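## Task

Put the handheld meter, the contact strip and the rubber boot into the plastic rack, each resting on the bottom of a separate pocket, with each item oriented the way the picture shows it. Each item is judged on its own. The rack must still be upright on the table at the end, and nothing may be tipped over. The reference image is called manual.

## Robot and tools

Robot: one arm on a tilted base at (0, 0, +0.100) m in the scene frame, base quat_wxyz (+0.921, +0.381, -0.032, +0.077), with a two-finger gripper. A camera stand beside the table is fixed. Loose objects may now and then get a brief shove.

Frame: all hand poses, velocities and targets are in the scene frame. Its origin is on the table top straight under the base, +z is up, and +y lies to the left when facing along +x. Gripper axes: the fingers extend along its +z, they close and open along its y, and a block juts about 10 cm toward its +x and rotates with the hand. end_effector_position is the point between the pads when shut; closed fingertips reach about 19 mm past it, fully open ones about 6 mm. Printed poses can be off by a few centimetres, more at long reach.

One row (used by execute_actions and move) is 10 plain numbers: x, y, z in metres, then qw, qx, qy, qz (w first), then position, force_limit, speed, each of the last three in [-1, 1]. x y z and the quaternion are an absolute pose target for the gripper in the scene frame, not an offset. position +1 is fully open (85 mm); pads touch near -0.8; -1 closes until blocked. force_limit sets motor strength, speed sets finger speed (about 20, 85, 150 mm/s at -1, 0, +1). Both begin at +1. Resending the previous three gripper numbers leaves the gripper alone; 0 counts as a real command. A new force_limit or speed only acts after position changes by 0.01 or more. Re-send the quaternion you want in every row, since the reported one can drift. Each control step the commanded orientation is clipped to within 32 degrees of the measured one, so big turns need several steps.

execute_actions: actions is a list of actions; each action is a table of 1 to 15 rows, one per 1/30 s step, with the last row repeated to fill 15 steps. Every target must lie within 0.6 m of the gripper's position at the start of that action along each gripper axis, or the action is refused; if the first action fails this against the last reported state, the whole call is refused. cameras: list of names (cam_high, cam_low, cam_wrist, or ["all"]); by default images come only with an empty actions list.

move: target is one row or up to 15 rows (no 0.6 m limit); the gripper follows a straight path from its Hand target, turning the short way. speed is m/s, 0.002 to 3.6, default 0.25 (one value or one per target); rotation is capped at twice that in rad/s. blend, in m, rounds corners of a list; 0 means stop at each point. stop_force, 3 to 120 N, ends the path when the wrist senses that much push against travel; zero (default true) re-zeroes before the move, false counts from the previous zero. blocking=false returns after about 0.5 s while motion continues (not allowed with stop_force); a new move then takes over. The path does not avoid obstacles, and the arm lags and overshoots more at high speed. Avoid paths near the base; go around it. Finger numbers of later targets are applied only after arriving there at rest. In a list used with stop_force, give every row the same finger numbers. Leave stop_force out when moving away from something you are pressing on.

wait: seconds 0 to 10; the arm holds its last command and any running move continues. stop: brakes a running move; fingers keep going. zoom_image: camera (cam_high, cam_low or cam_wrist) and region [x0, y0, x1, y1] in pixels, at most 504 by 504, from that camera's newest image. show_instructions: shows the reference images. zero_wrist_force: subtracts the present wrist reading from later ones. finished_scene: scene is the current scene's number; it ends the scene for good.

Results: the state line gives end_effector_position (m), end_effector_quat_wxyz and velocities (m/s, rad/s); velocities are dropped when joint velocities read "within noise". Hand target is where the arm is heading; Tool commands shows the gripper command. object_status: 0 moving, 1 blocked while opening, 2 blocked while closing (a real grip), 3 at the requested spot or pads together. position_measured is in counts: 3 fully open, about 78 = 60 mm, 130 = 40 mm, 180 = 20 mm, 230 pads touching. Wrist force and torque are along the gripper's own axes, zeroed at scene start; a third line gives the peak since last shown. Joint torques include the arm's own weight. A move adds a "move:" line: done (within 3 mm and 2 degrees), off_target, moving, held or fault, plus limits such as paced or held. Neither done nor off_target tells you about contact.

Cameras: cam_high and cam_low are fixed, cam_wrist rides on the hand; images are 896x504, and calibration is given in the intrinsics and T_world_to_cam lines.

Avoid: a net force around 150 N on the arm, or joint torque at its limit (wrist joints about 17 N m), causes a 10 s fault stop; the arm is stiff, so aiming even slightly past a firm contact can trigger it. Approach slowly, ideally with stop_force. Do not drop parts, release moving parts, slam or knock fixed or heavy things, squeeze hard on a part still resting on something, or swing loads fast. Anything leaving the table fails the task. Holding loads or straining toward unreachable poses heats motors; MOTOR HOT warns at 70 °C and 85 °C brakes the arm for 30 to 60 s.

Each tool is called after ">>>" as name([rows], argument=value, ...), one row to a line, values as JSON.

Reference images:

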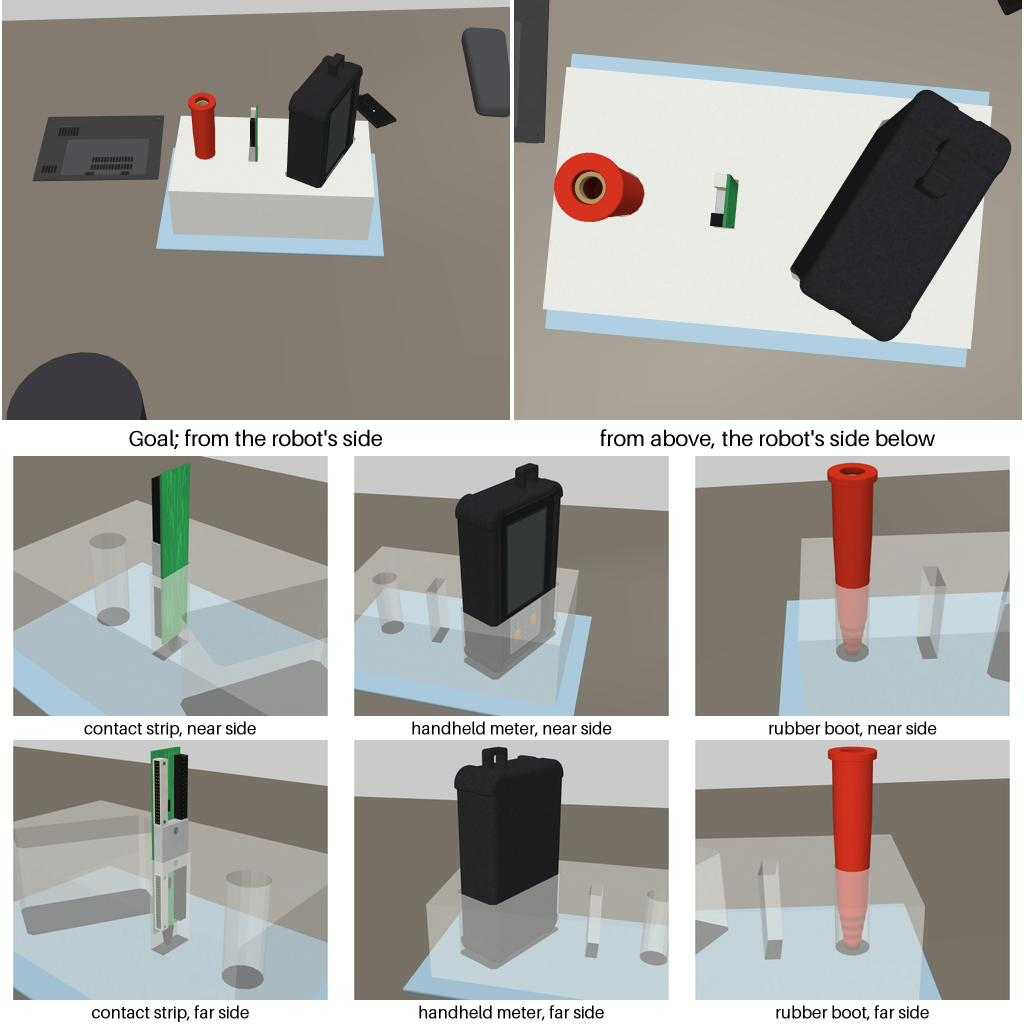

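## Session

>>> execute_actions(actions=[])

>>> show_instructions()

Scene clock: 0.00 s.
end_effector_position=(+0.0546, +0.0674, +0.2960) position_measured=3 object_status=3 end_effector_quat_wxyz=(-0.047, +0.412, +0.907, -0.072)
Joint positions: [0.821 -1.549 2.271 -1.445 -1.873 2.04]
Joint velocities: within noise
Joint torques (N m): no reading
Motor temperatures (°C): [41 46 33 51 32 36]
Wrist force (N): no reading
Wrist torque (N m): no reading
Wrist force, peak (N): no reading
Hand target: +0.0546, +0.0674, +0.2960; -0.047, +0.412, +0.907, -0.072
Tool commands: gripper/position=+1.0 gripper/force_limit=+1.0 gripper/speed=+1.0
camera_calibration:
cam_wrist: T_world_to_cam=[[0.738958, 0.648675, -0.182106, -0.0209999], [0.668789, -0.673467, 0.314904, -0.0686626], [0.0816282, -0.354491, -0.93149, 0.423003], [0, 0, 0, 1]] pos_world=[0.0269099, 0.117331, 0.41182]

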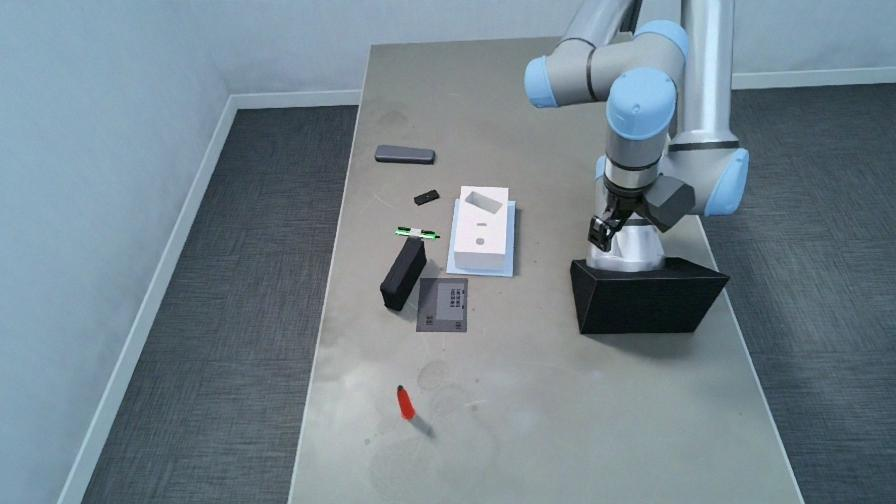

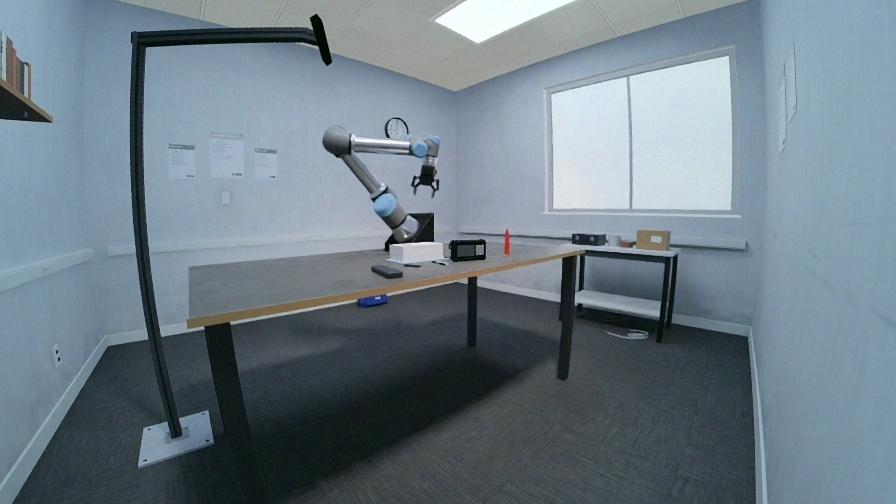

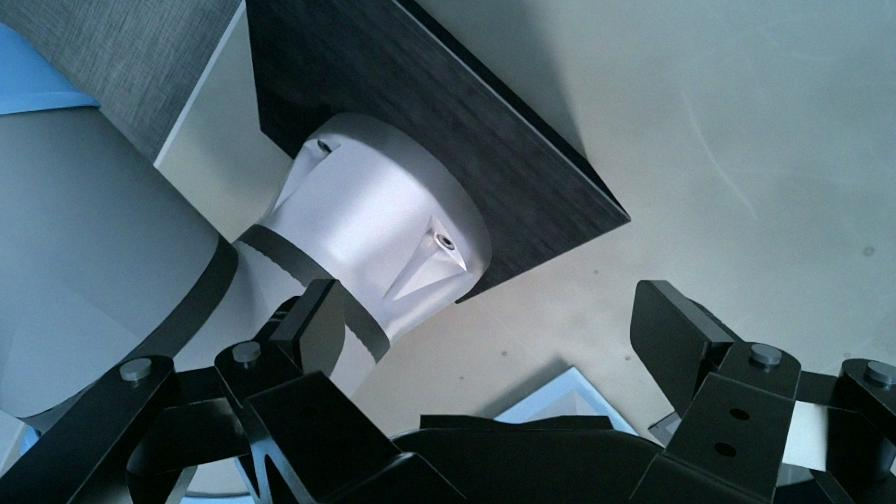

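Reference images for this scene: manual.

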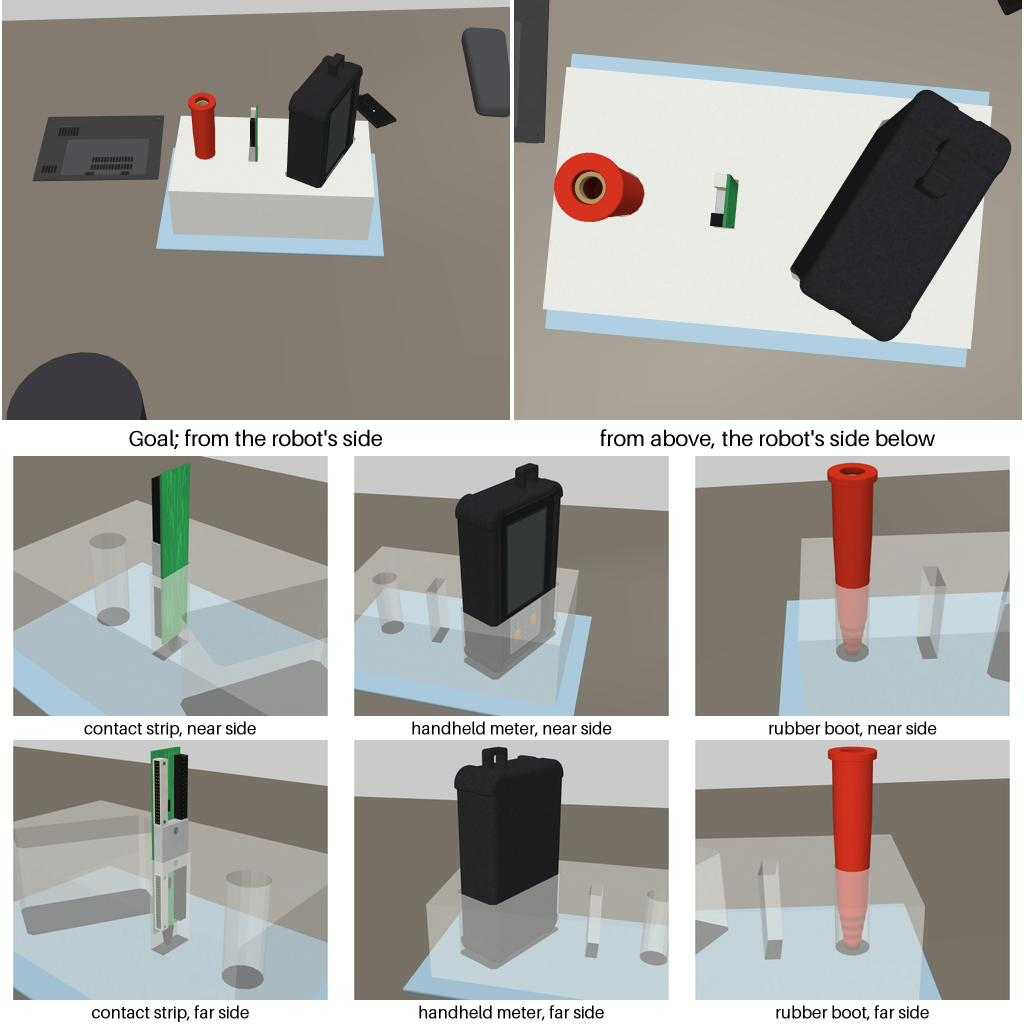

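>>> move(target=[0.36, 0.07, 0.46, 0, 0, 1, 0, 1, 1, 1], speed=0.6, cameras=["all"])

>>> zoom_image(camera="cam_high", region=[360, 130, 540, 340])

>>> zoom_image(camera="cam_low", region=[360, 200, 540, 290])

>>> zoom_image(camera="cam_wrist", region=[180, 0, 620, 340])

Scene clock: 1.93 s.
end_effector_position=(+0.3600, +0.0700, +0.4600) position_measured=3 object_status=3 end_effector_quat_wxyz=(+0.000, +0.000, +1.000, +0.000)
Joint positions: [0.544 -1.249 1.572 -1.315 -2.136 0.883]
Joint torques (N m): [2.63 0.37 -38.1 -0.65 1.65 -1.43]
Wrist force (N): [0.3 0.3 0.0]
Wrist torque (N m): [0.05 -0.04 0.01]
Wrist force, peak (N): [0.7 2.0 5.6]
Hand target: +0.3600, +0.0700, +0.4600; +0.000, +0.000, +1.000, +0.000
Off the commanded pose: 0.000 m, 0 deg.
move: done
camera_calibration:
cam_wrist: T_world_to_cam=[[0.000185939, 0.999915, -0.0130052, -0.0549671], [0.938186, 0.00432708, 0.346105, -0.481513], [0.346132, -0.0122656, -0.938106, 0.435579], [0, 0, 0, 1]] pos_world=[0.300991, 0.0623887, 0.574558]

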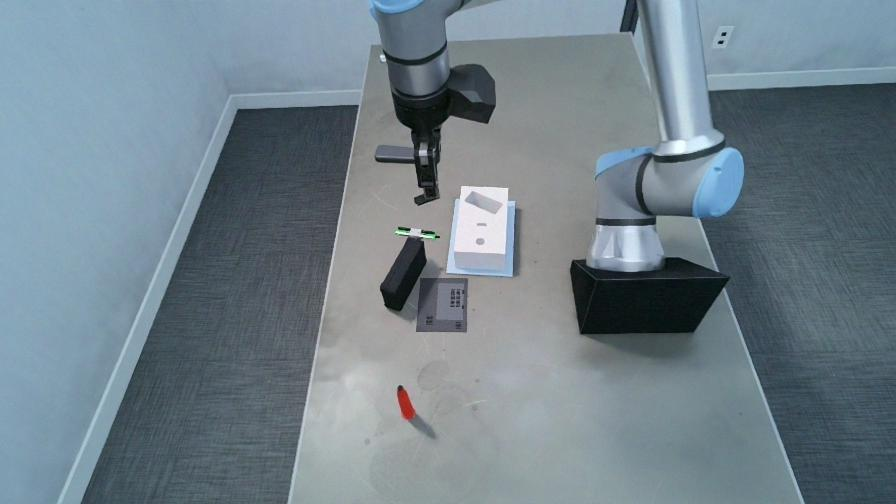

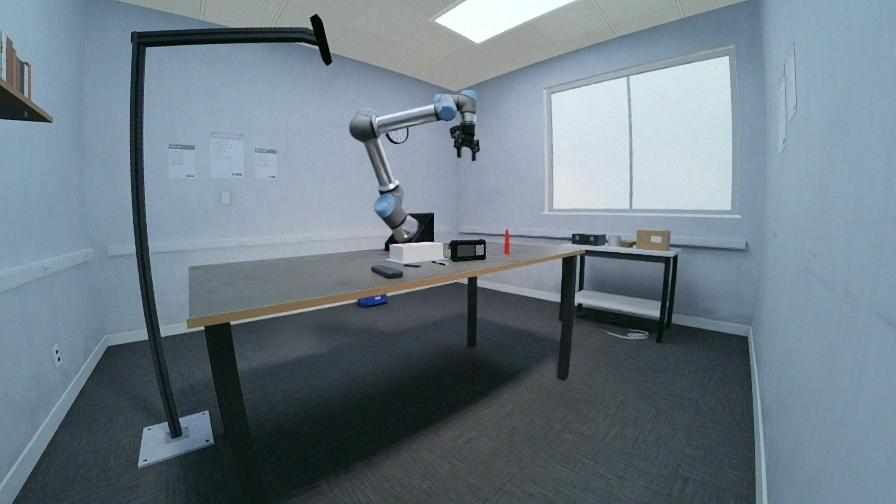

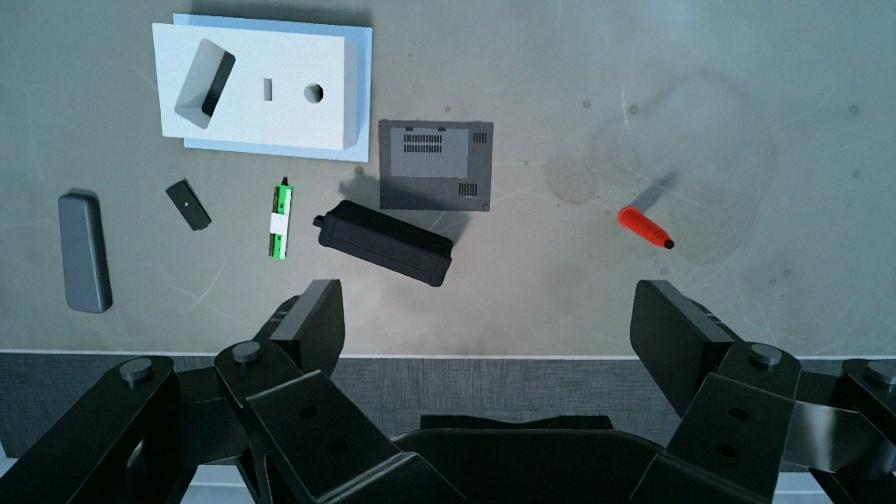

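Scaled by 2.400 from the camera's 896x504 image, which has a finer 1280x720 frame.

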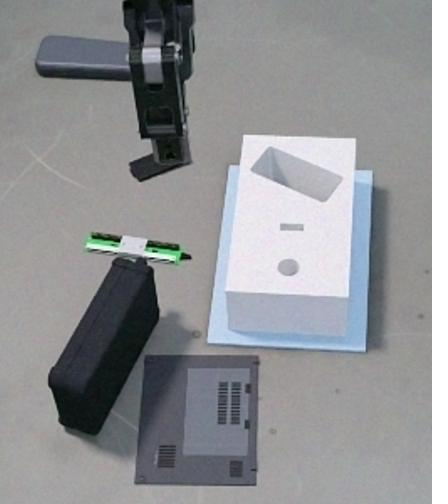

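Scaled by 2.800 from the camera's 896x504 image, which has a finer 1280x720 frame.

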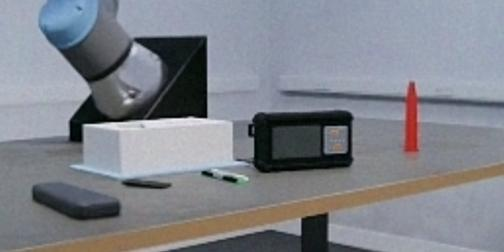

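Scaled by 1.145 from the camera's 896x504 image, which has a finer 1280x720 frame.

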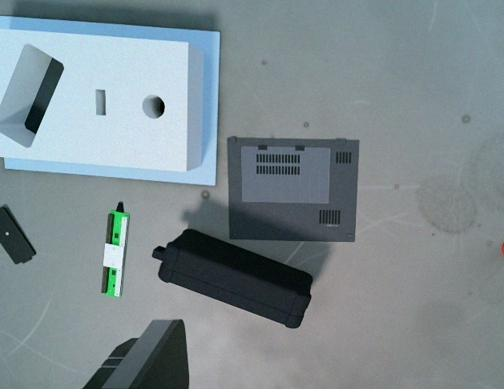

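>>> zoom_image(camera="cam_wrist", region=[140, 0, 390, 170])

>>> zoom_image(camera="cam_wrist", region=[250, 160, 470, 300])

>>> zoom_image(camera="cam_wrist", region=[240, 165, 340, 265])

>>> zoom_image(camera="cam_wrist", region=[590, 170, 700, 270])

>>> zoom_image(camera="cam_low", region=[410, 225, 530, 285])

Scaled by 2.016 from the camera's 896x504 image, which has a finer 1280x720 frame.

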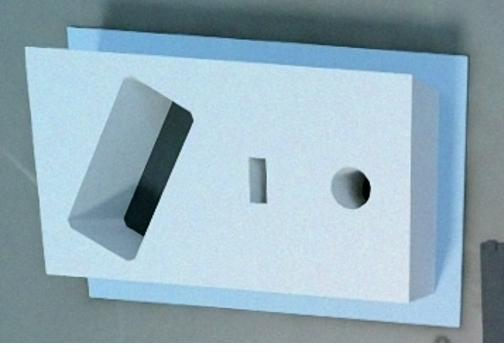

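Scaled by 2.291 from the camera's 896x504 image, which has a finer 1280x720 frame.

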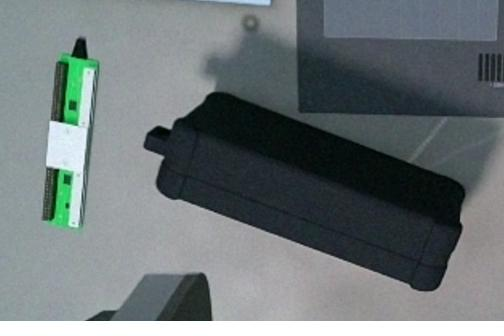

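Scaled by 5.040 from the camera's 896x504 image, which has a finer 1280x720 frame.

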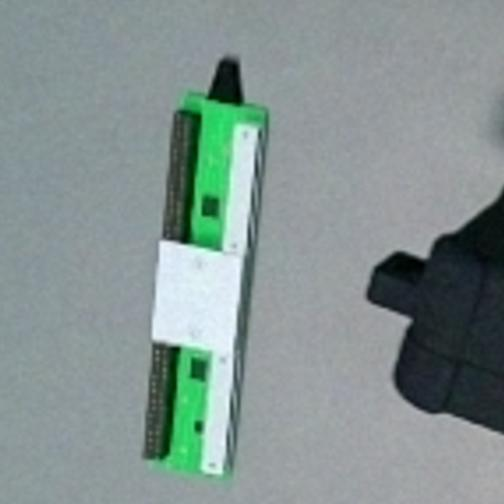

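Scaled by 4.582 from the camera's 896x504 image, which has a finer 1280x720 frame.

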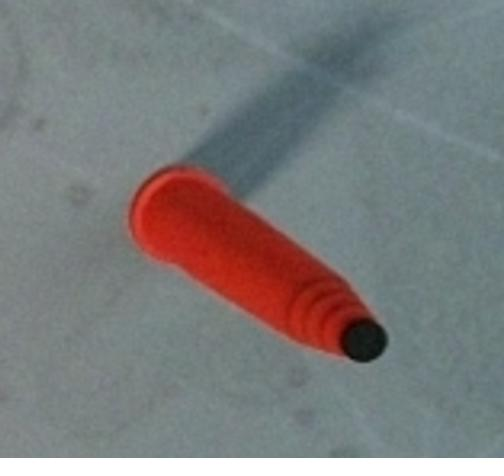

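Scaled by 4.200 from the camera's 896x504 image, which has a finer 1280x720 frame.

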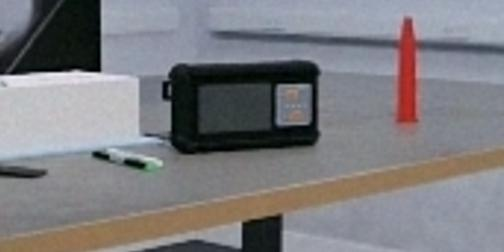

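>>> move([
  [0.4917, -0.1678, 0.2, 0.49694, -0.09553, -0.86077, -0.05514, 0.05, -0.5, 0],
  [0.4917, -0.1678, 0.075, 0.49694, -0.09553, -0.86077, -0.05514, 0.05, -0.5, 0],
], speed=[0.55, 0.25], blend=[0.03, 0], cameras=["cam_wrist", "cam_high", "cam_low"])

>>> zoom_image(camera="cam_wrist", region=[360, 180, 620, 440])

>>> zoom_image(camera="cam_high", region=[360, 170, 520, 290])

>>> zoom_image(camera="cam_low", region=[370, 200, 490, 280])

Scene clock: 10.57 s.
end_effector_position=(+0.4916, -0.1677, +0.0751) position_measured=123 object_status=3 end_effector_quat_wxyz=(-0.497, +0.095, +0.861, +0.055)
Joint positions: [-0.467 -0.82 1.252 -1.012 -2.048 0.618]
Joint torques (N m): [20.09 -21.09 -24.14 -0.54 -1.4 -1.1]
Wrist force (N): [0.7 1.3 1.7]
Wrist torque (N m): [0.32 -0.16 -0.33]
Wrist force, peak (N): [-1.3 1.6 3.0]
Hand target: +0.4917, -0.1678, +0.0750; -0.497, +0.096, +0.861, +0.055
Off the commanded pose: 0.000 m, 0 deg.
move: done
camera_calibration:
cam_wrist: T_world_to_cam=[[0.208151, 0.978075, -0.00655483, 0.0713499], [0.751013, -0.164115, -0.639566, -0.333009], [-0.626619, 0.128204, -0.768708, 0.515118], [0, 0, 0, 1]] pos_world=[0.558026, -0.190477, 0.183461]

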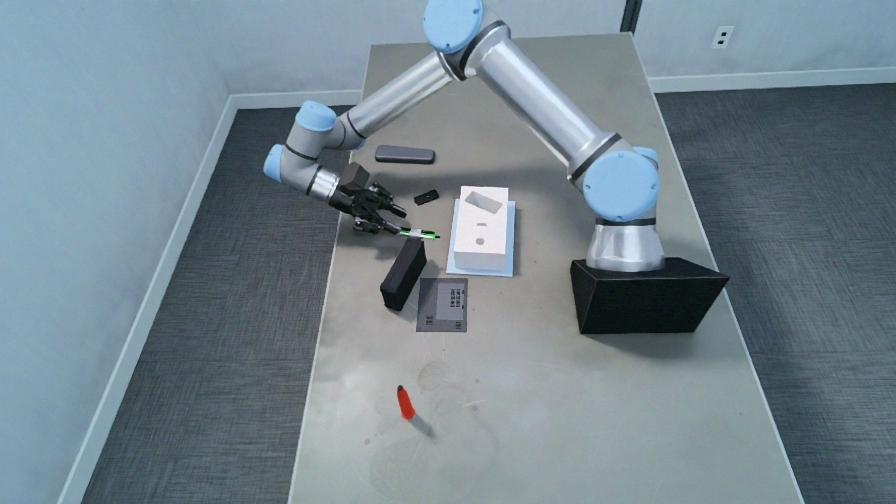

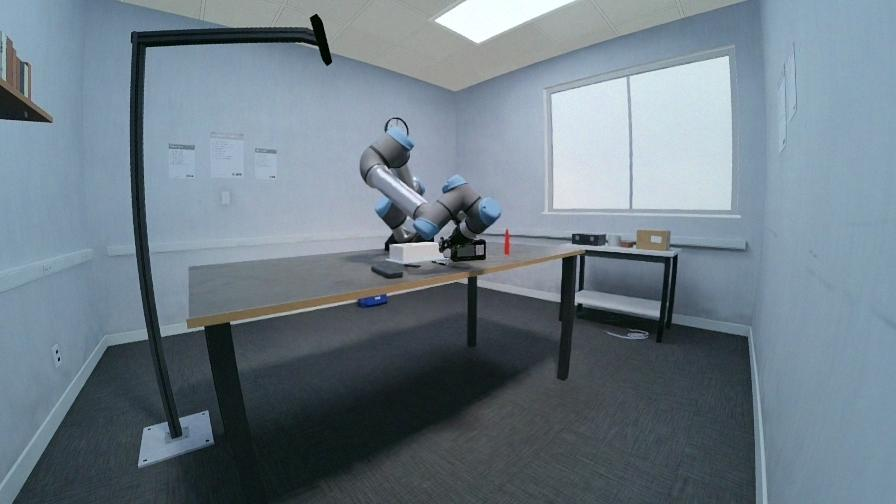

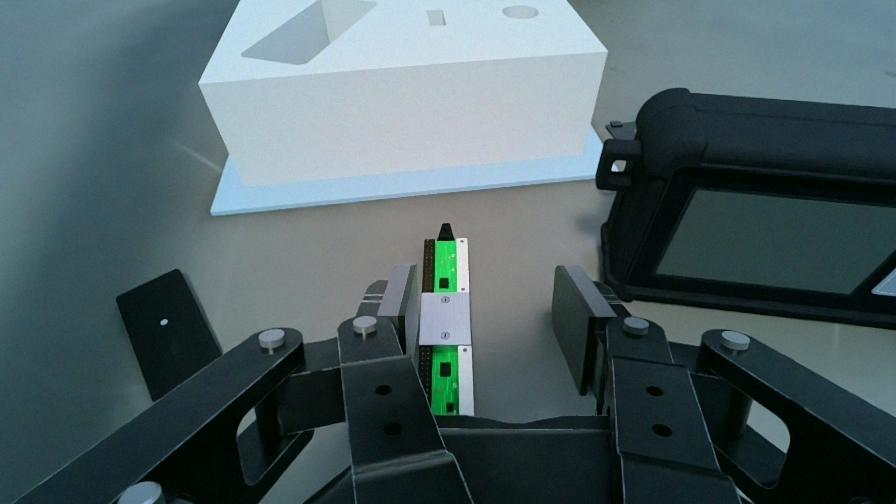

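Scaled by 1.938 from the camera's 896x504 image, which has a finer 1280x720 frame.

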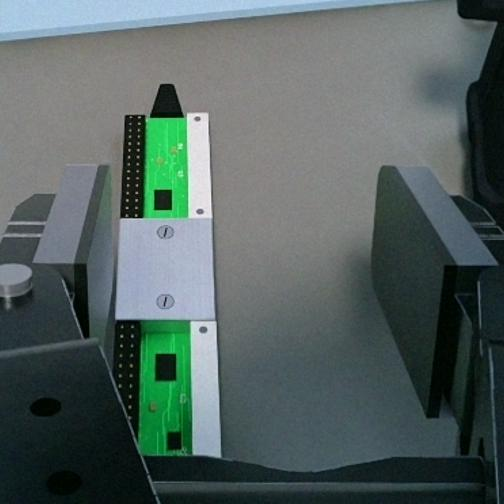

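Scaled by 3.150 from the camera's 896x504 image, which has a finer 1280x720 frame.

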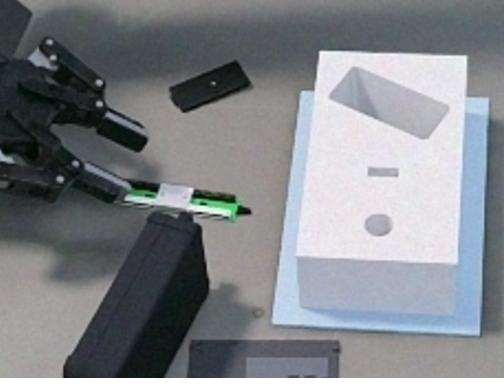

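Scaled by 4.200 from the camera's 896x504 image, which has a finer 1280x720 frame.

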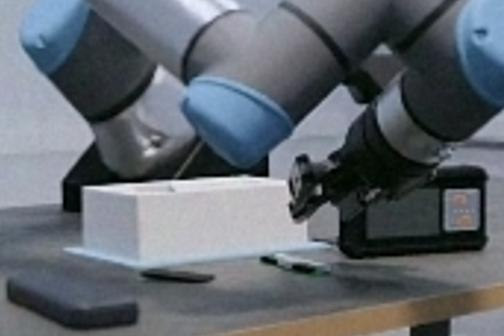

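>>> move([
  [0.4820, -0.1787, 0.060, 0.49694, -0.09553, -0.86077, -0.05514, 0.05, -0.5, 0],
  [0.4820, -0.1787, 0.026, 0.49694, -0.09553, -0.86077, -0.05514, 0.05, -0.5, 0],
  [0.4820, -0.1787, 0.004, 0.49694, -0.09553, -0.86077, -0.05514, 0.05, -0.5, 0],
], speed=[0.15, 0.1, 0.012], blend=[0.01, 0, 0], stop_force=4, cameras=["cam_wrist"])

>>> zoom_image(camera="cam_wrist", region=[380, 200, 600, 440])

Scene clock: 13.37 s.
end_effector_position=(+0.4818, -0.1787, +0.0311) position_measured=123 object_status=3 end_effector_quat_wxyz=(-0.497, +0.096, +0.861, +0.055)
Joint positions: [-0.524 -0.807 1.296 -1.087 -2.096 0.582]
Joint torques (N m): [57.09 -60.9 -23.92 1.73 1.76 0.87]
Wrist force (N): [3.0 1.7 0.9]
Wrist torque (N m): [0.32 -0.14 -0.41]
Wrist force, peak (N): [8.7 1.4 -4.6]
Hand target: +0.4818, -0.1787, +0.0311; -0.497, +0.096, +0.861, +0.055
Off the commanded pose: 0.027 m, 0 deg.
move: contact; path passed 1 of 3 targets
camera_calibration:
cam_wrist: T_world_to_cam=[[0.208298, 0.978042, -0.00671221, 0.0836976], [0.750881, -0.164309, -0.639672, -0.355531], [-0.626729, 0.128202, -0.768619, 0.476598], [0, 0, 0, 1]] pos_world=[0.548226, -0.201378, 0.139461]
Images, in order (width x height): cam_wrist 896x504.

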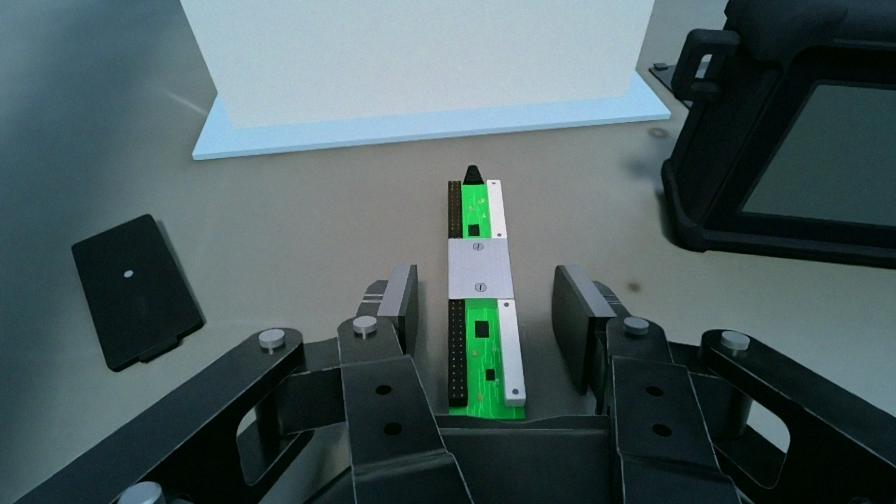

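Scaled by 2.100 from the camera's 896x504 image, which has a finer 1280x720 frame.

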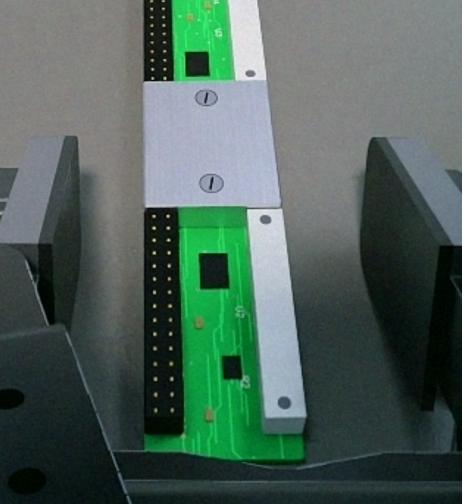

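>>> execute_actions(actions=[], cameras=["cam_low", "cam_high"])

>>> zoom_image(camera="cam_low", region=[420, 230, 490, 275])

>>> zoom_image(camera="cam_high", region=[370, 180, 450, 270])

Scene clock: 14.00 s.
end_effector_position=(+0.4818, -0.1787, +0.0311) position_measured=123 object_status=3 end_effector_quat_wxyz=(-0.497, +0.096, +0.861, +0.055)
Joint positions: [-0.524 -0.807 1.296 -1.087 -2.096 0.582]
Joint velocities: within noise
Joint torques (N m): [56.99 -60.89 -24.1 1.75 1.66 0.83]
Motor temperatures (°C): [41 46 32 51 32 36]
Wrist force (N): [3.0 1.8 0.9]
Wrist torque (N m): [0.33 -0.13 -0.41]
Wrist force, peak (N): [3.2 1.8 1.0]
Hand target: +0.4818, -0.1787, +0.0311; -0.497, +0.096, +0.861, +0.055
Tool commands: gripper/position=+0.05 gripper/force_limit=-0.5 gripper/speed=+0.0
Off the commanded pose: 0.027 m, 0 deg.
Images, in order (width x height): cam_high 896x504, cam_low 896x504.

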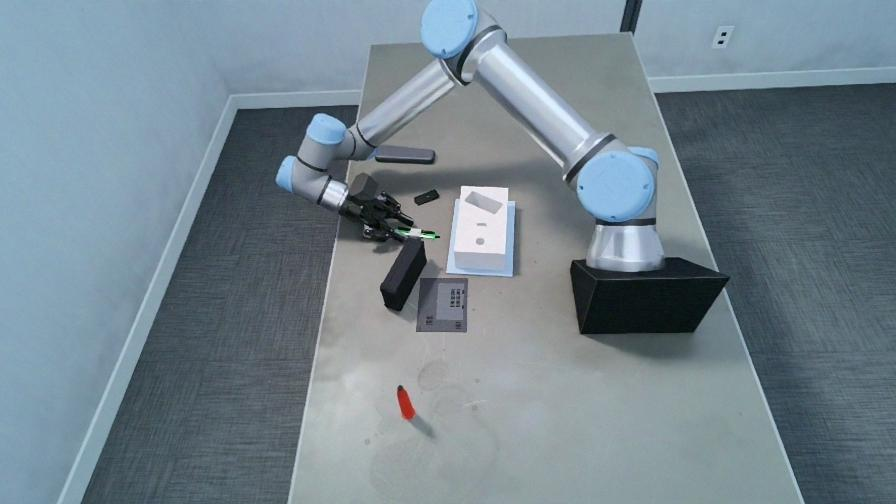

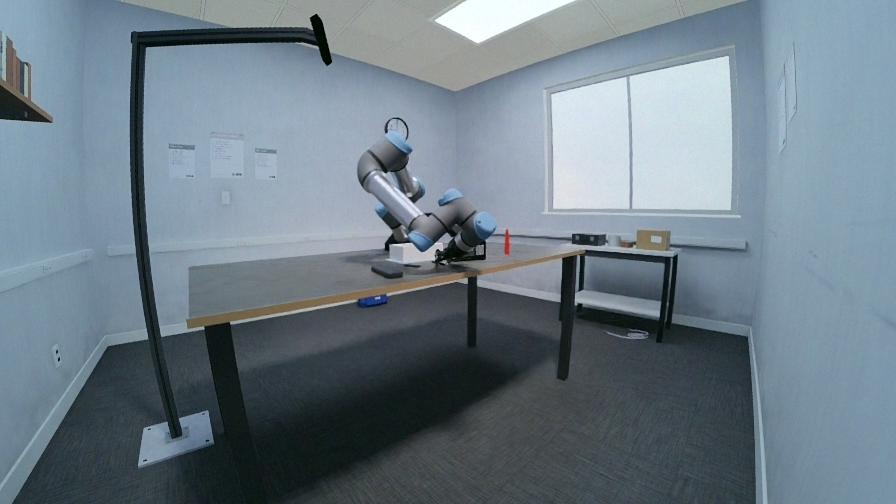

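Scaled by 7.200 from the camera's 896x504 image, which has a finer 1280x720 frame.

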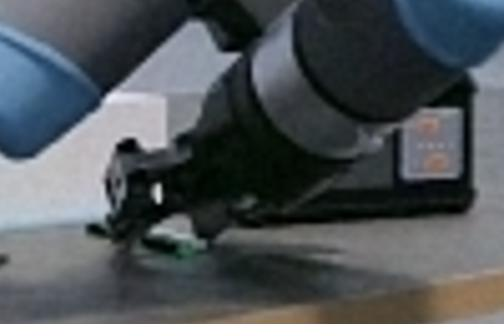

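Scaled by 5.600 from the camera's 896x504 image, which has a finer 1280x720 frame.

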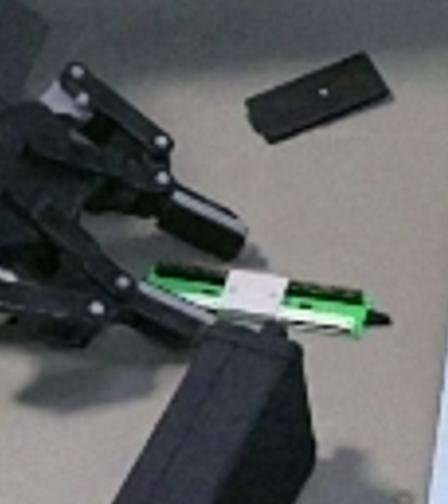

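>>> move([
  [0.4820, -0.1787, 0.0318, 0.49694, -0.09553, -0.86077, -0.05514, 0.05, -0.5, 0],
  [0.4820, -0.1787, 0.0318, 0.49694, -0.09553, -0.86077, -0.05514, -1, -0.5, -0.8],
  [0.4820, -0.1787, 0.12, 0.49694, -0.09553, -0.86077, -0.05514, -1, -0.5, -0.8],
], speed=[0.03, 0.05, 0.1], cameras=["cam_wrist", "cam_high", "cam_low"])

>>> zoom_image(camera="cam_wrist", region=[380, 200, 600, 440])

>>> zoom_image(camera="cam_low", region=[400, 190, 500, 280])

>>> zoom_image(camera="cam_high", region=[350, 160, 470, 270])

Scene clock: 19.13 s.
end_effector_position=(+0.4820, -0.1787, +0.1199) position_measured=180 object_status=2 end_effector_quat_wxyz=(-0.497, +0.096, +0.861, +0.055)
Joint positions: [-0.438 -0.885 1.256 -0.943 -2.023 0.636]
Joint torques (N m): [59.01 -59.62 -27.18 2.69 3.93 1.55]
Wrist force (N): [0.3 1.5 1.8]
Wrist torque (N m): [0.37 -0.12 -0.43]
Wrist force, peak (N): [9.0 2.9 -2.8]
Hand target: +0.4820, -0.1787, +0.1200; -0.497, +0.096, +0.861, +0.055
Off the commanded pose: 0.000 m, 0 deg.
move: done
camera_calibration:
cam_wrist: T_world_to_cam=[[0.208374, 0.978027, -0.0065927, 0.08418], [0.751049, -0.164325, -0.63947, -0.29902], [-0.626503, 0.128297, -0.768787, 0.544911], [0, 0, 0, 1]] pos_world=[0.548426, -0.201377, 0.228261]

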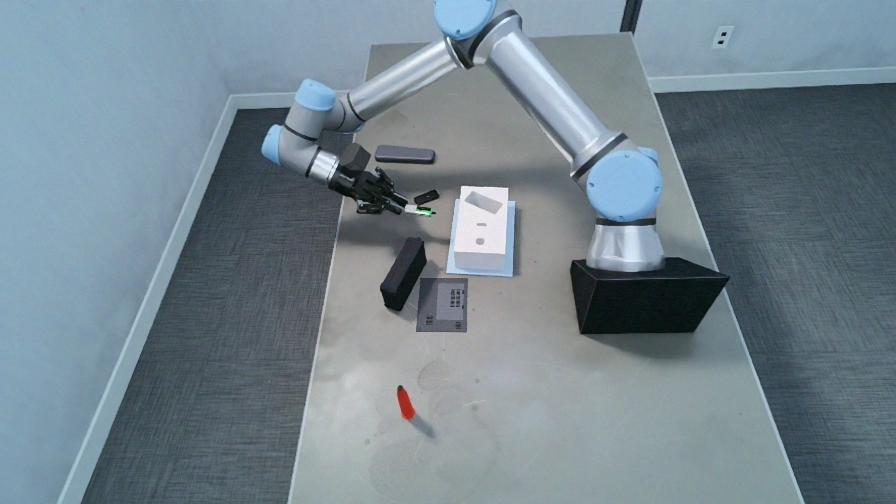

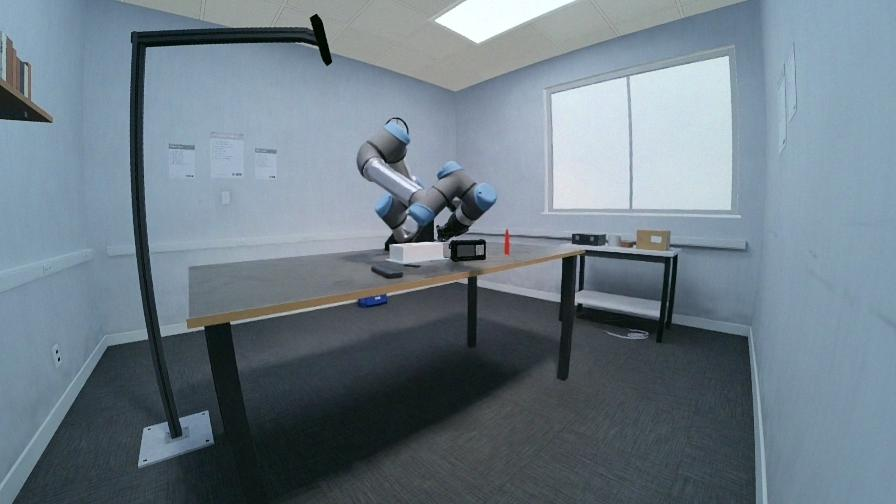

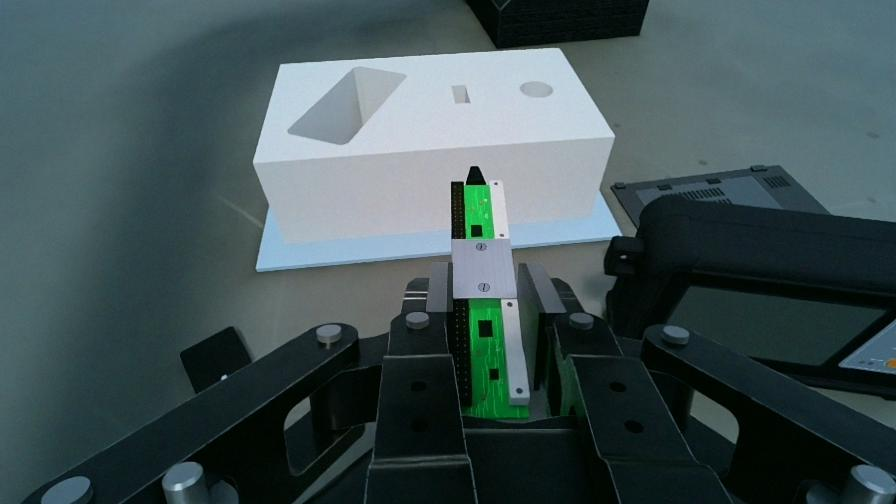

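Scaled by 2.100 from the camera's 896x504 image, which has a finer 1280x720 frame.

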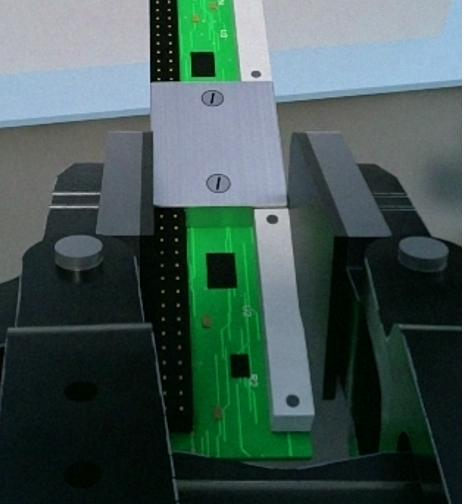

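Scaled by 5.040 from the camera's 896x504 image, which has a finer 1280x720 frame.

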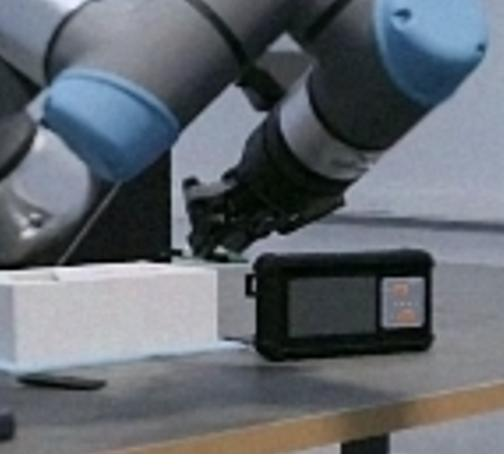

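Scaled by 4.200 from the camera's 896x504 image, which has a finer 1280x720 frame.

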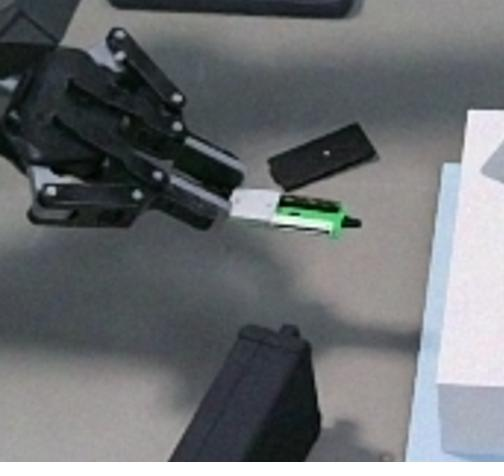

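>>> move([
  [0.470, -0.165, 0.19, 0.49694, -0.09553, -0.86077, -0.05514, -1, -0.5, -0.8],
  [0.296, -0.123, 0.215, -0.17521, -0.711, -0.65364, 0.19049, -1, -0.5, -0.8],
], speed=[0.3, 0.6], blend=[0.04, 0], cameras=["cam_wrist", "cam_high", "cam_low"])

>>> zoom_image(camera="cam_wrist", region=[380, 160, 620, 440])

>>> zoom_image(camera="cam_high", region=[420, 140, 540, 290])

>>> zoom_image(camera="cam_low", region=[380, 180, 470, 270])

Scene clock: 22.70 s.
end_effector_position=(+0.2960, -0.1230, +0.2150) position_measured=180 object_status=2 end_effector_quat_wxyz=(+0.175, +0.711, +0.654, -0.190)
Joint positions: [0.154 -1.512 2.279 -1.414 -2.696 2.604]
Joint torques (N m): [25.68 3.1 -32.14 0.26 1.67 1.68]
Wrist force (N): [-0.6 0.0 0.0]
Wrist torque (N m): [0.12 0.21 0.14]
Wrist force, peak (N): [2.7 0.1 2.9]
Hand target: +0.2960, -0.1230, +0.2150; +0.175, +0.711, +0.654, -0.191
Off the commanded pose: 0.000 m, 0 deg.
move: done; blend cut to 0.0362 m at target 1
camera_calibration:
cam_wrist: T_world_to_cam=[[0.995845, -0.0904, -0.0110104, -0.294459], [-0.0493829, -0.637632, 0.768756, -0.21337], [-0.0765162, -0.765018, -0.639447, 0.19389], [0, 0, 0, 1]] pos_world=[0.297534, -0.0143412, 0.28477]

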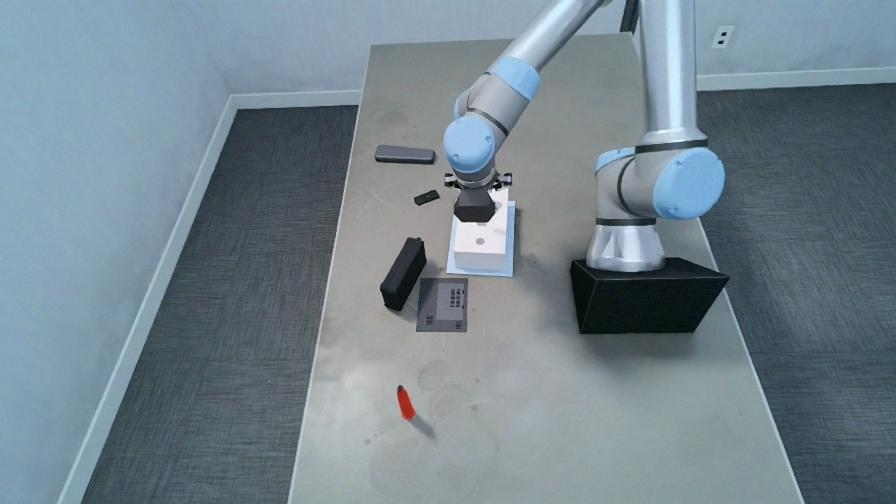

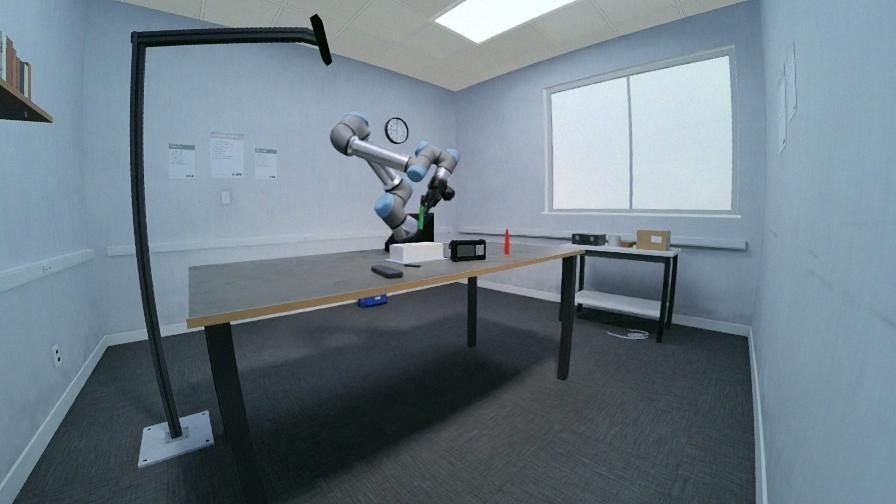

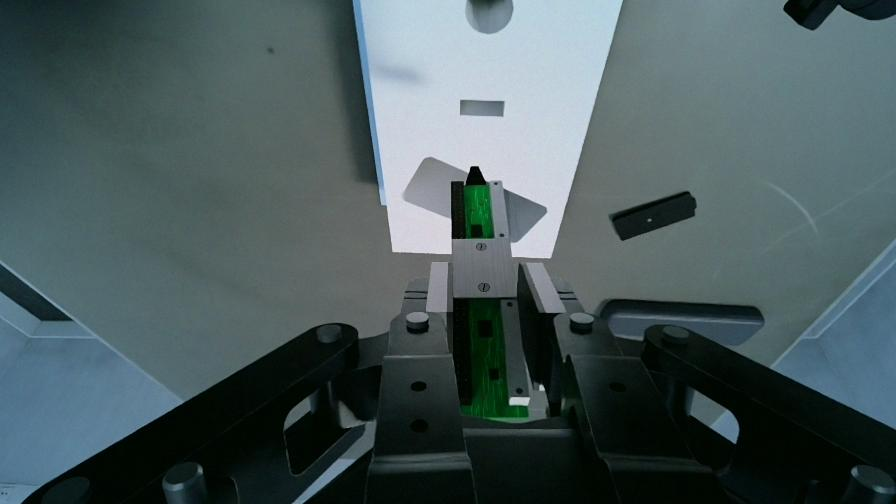

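Scaled by 1.800 from the camera's 896x504 image, which has a finer 1280x720 frame.

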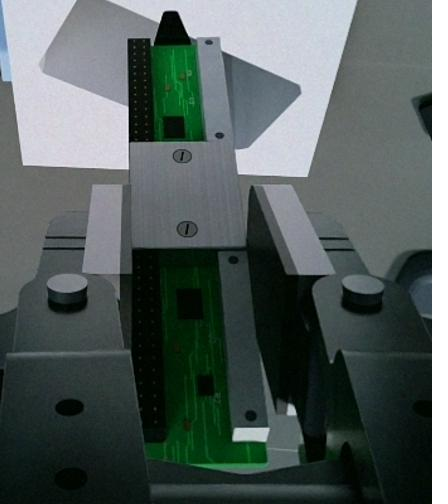

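Scaled by 3.360 from the camera's 896x504 image, which has a finer 1280x720 frame.

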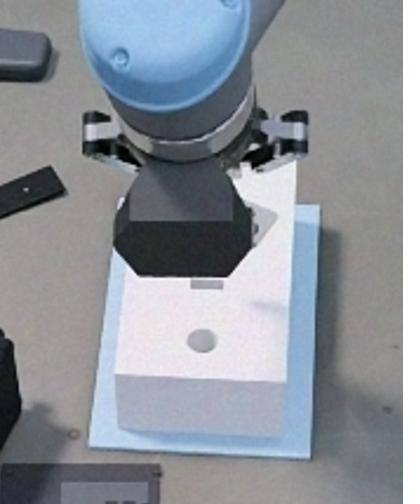

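Scaled by 5.600 from the camera's 896x504 image, which has a finer 1280x720 frame.

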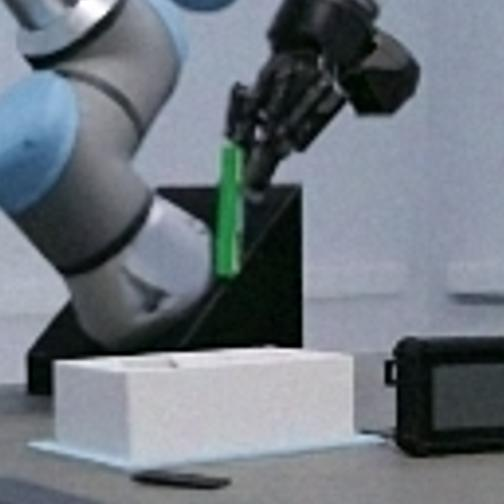

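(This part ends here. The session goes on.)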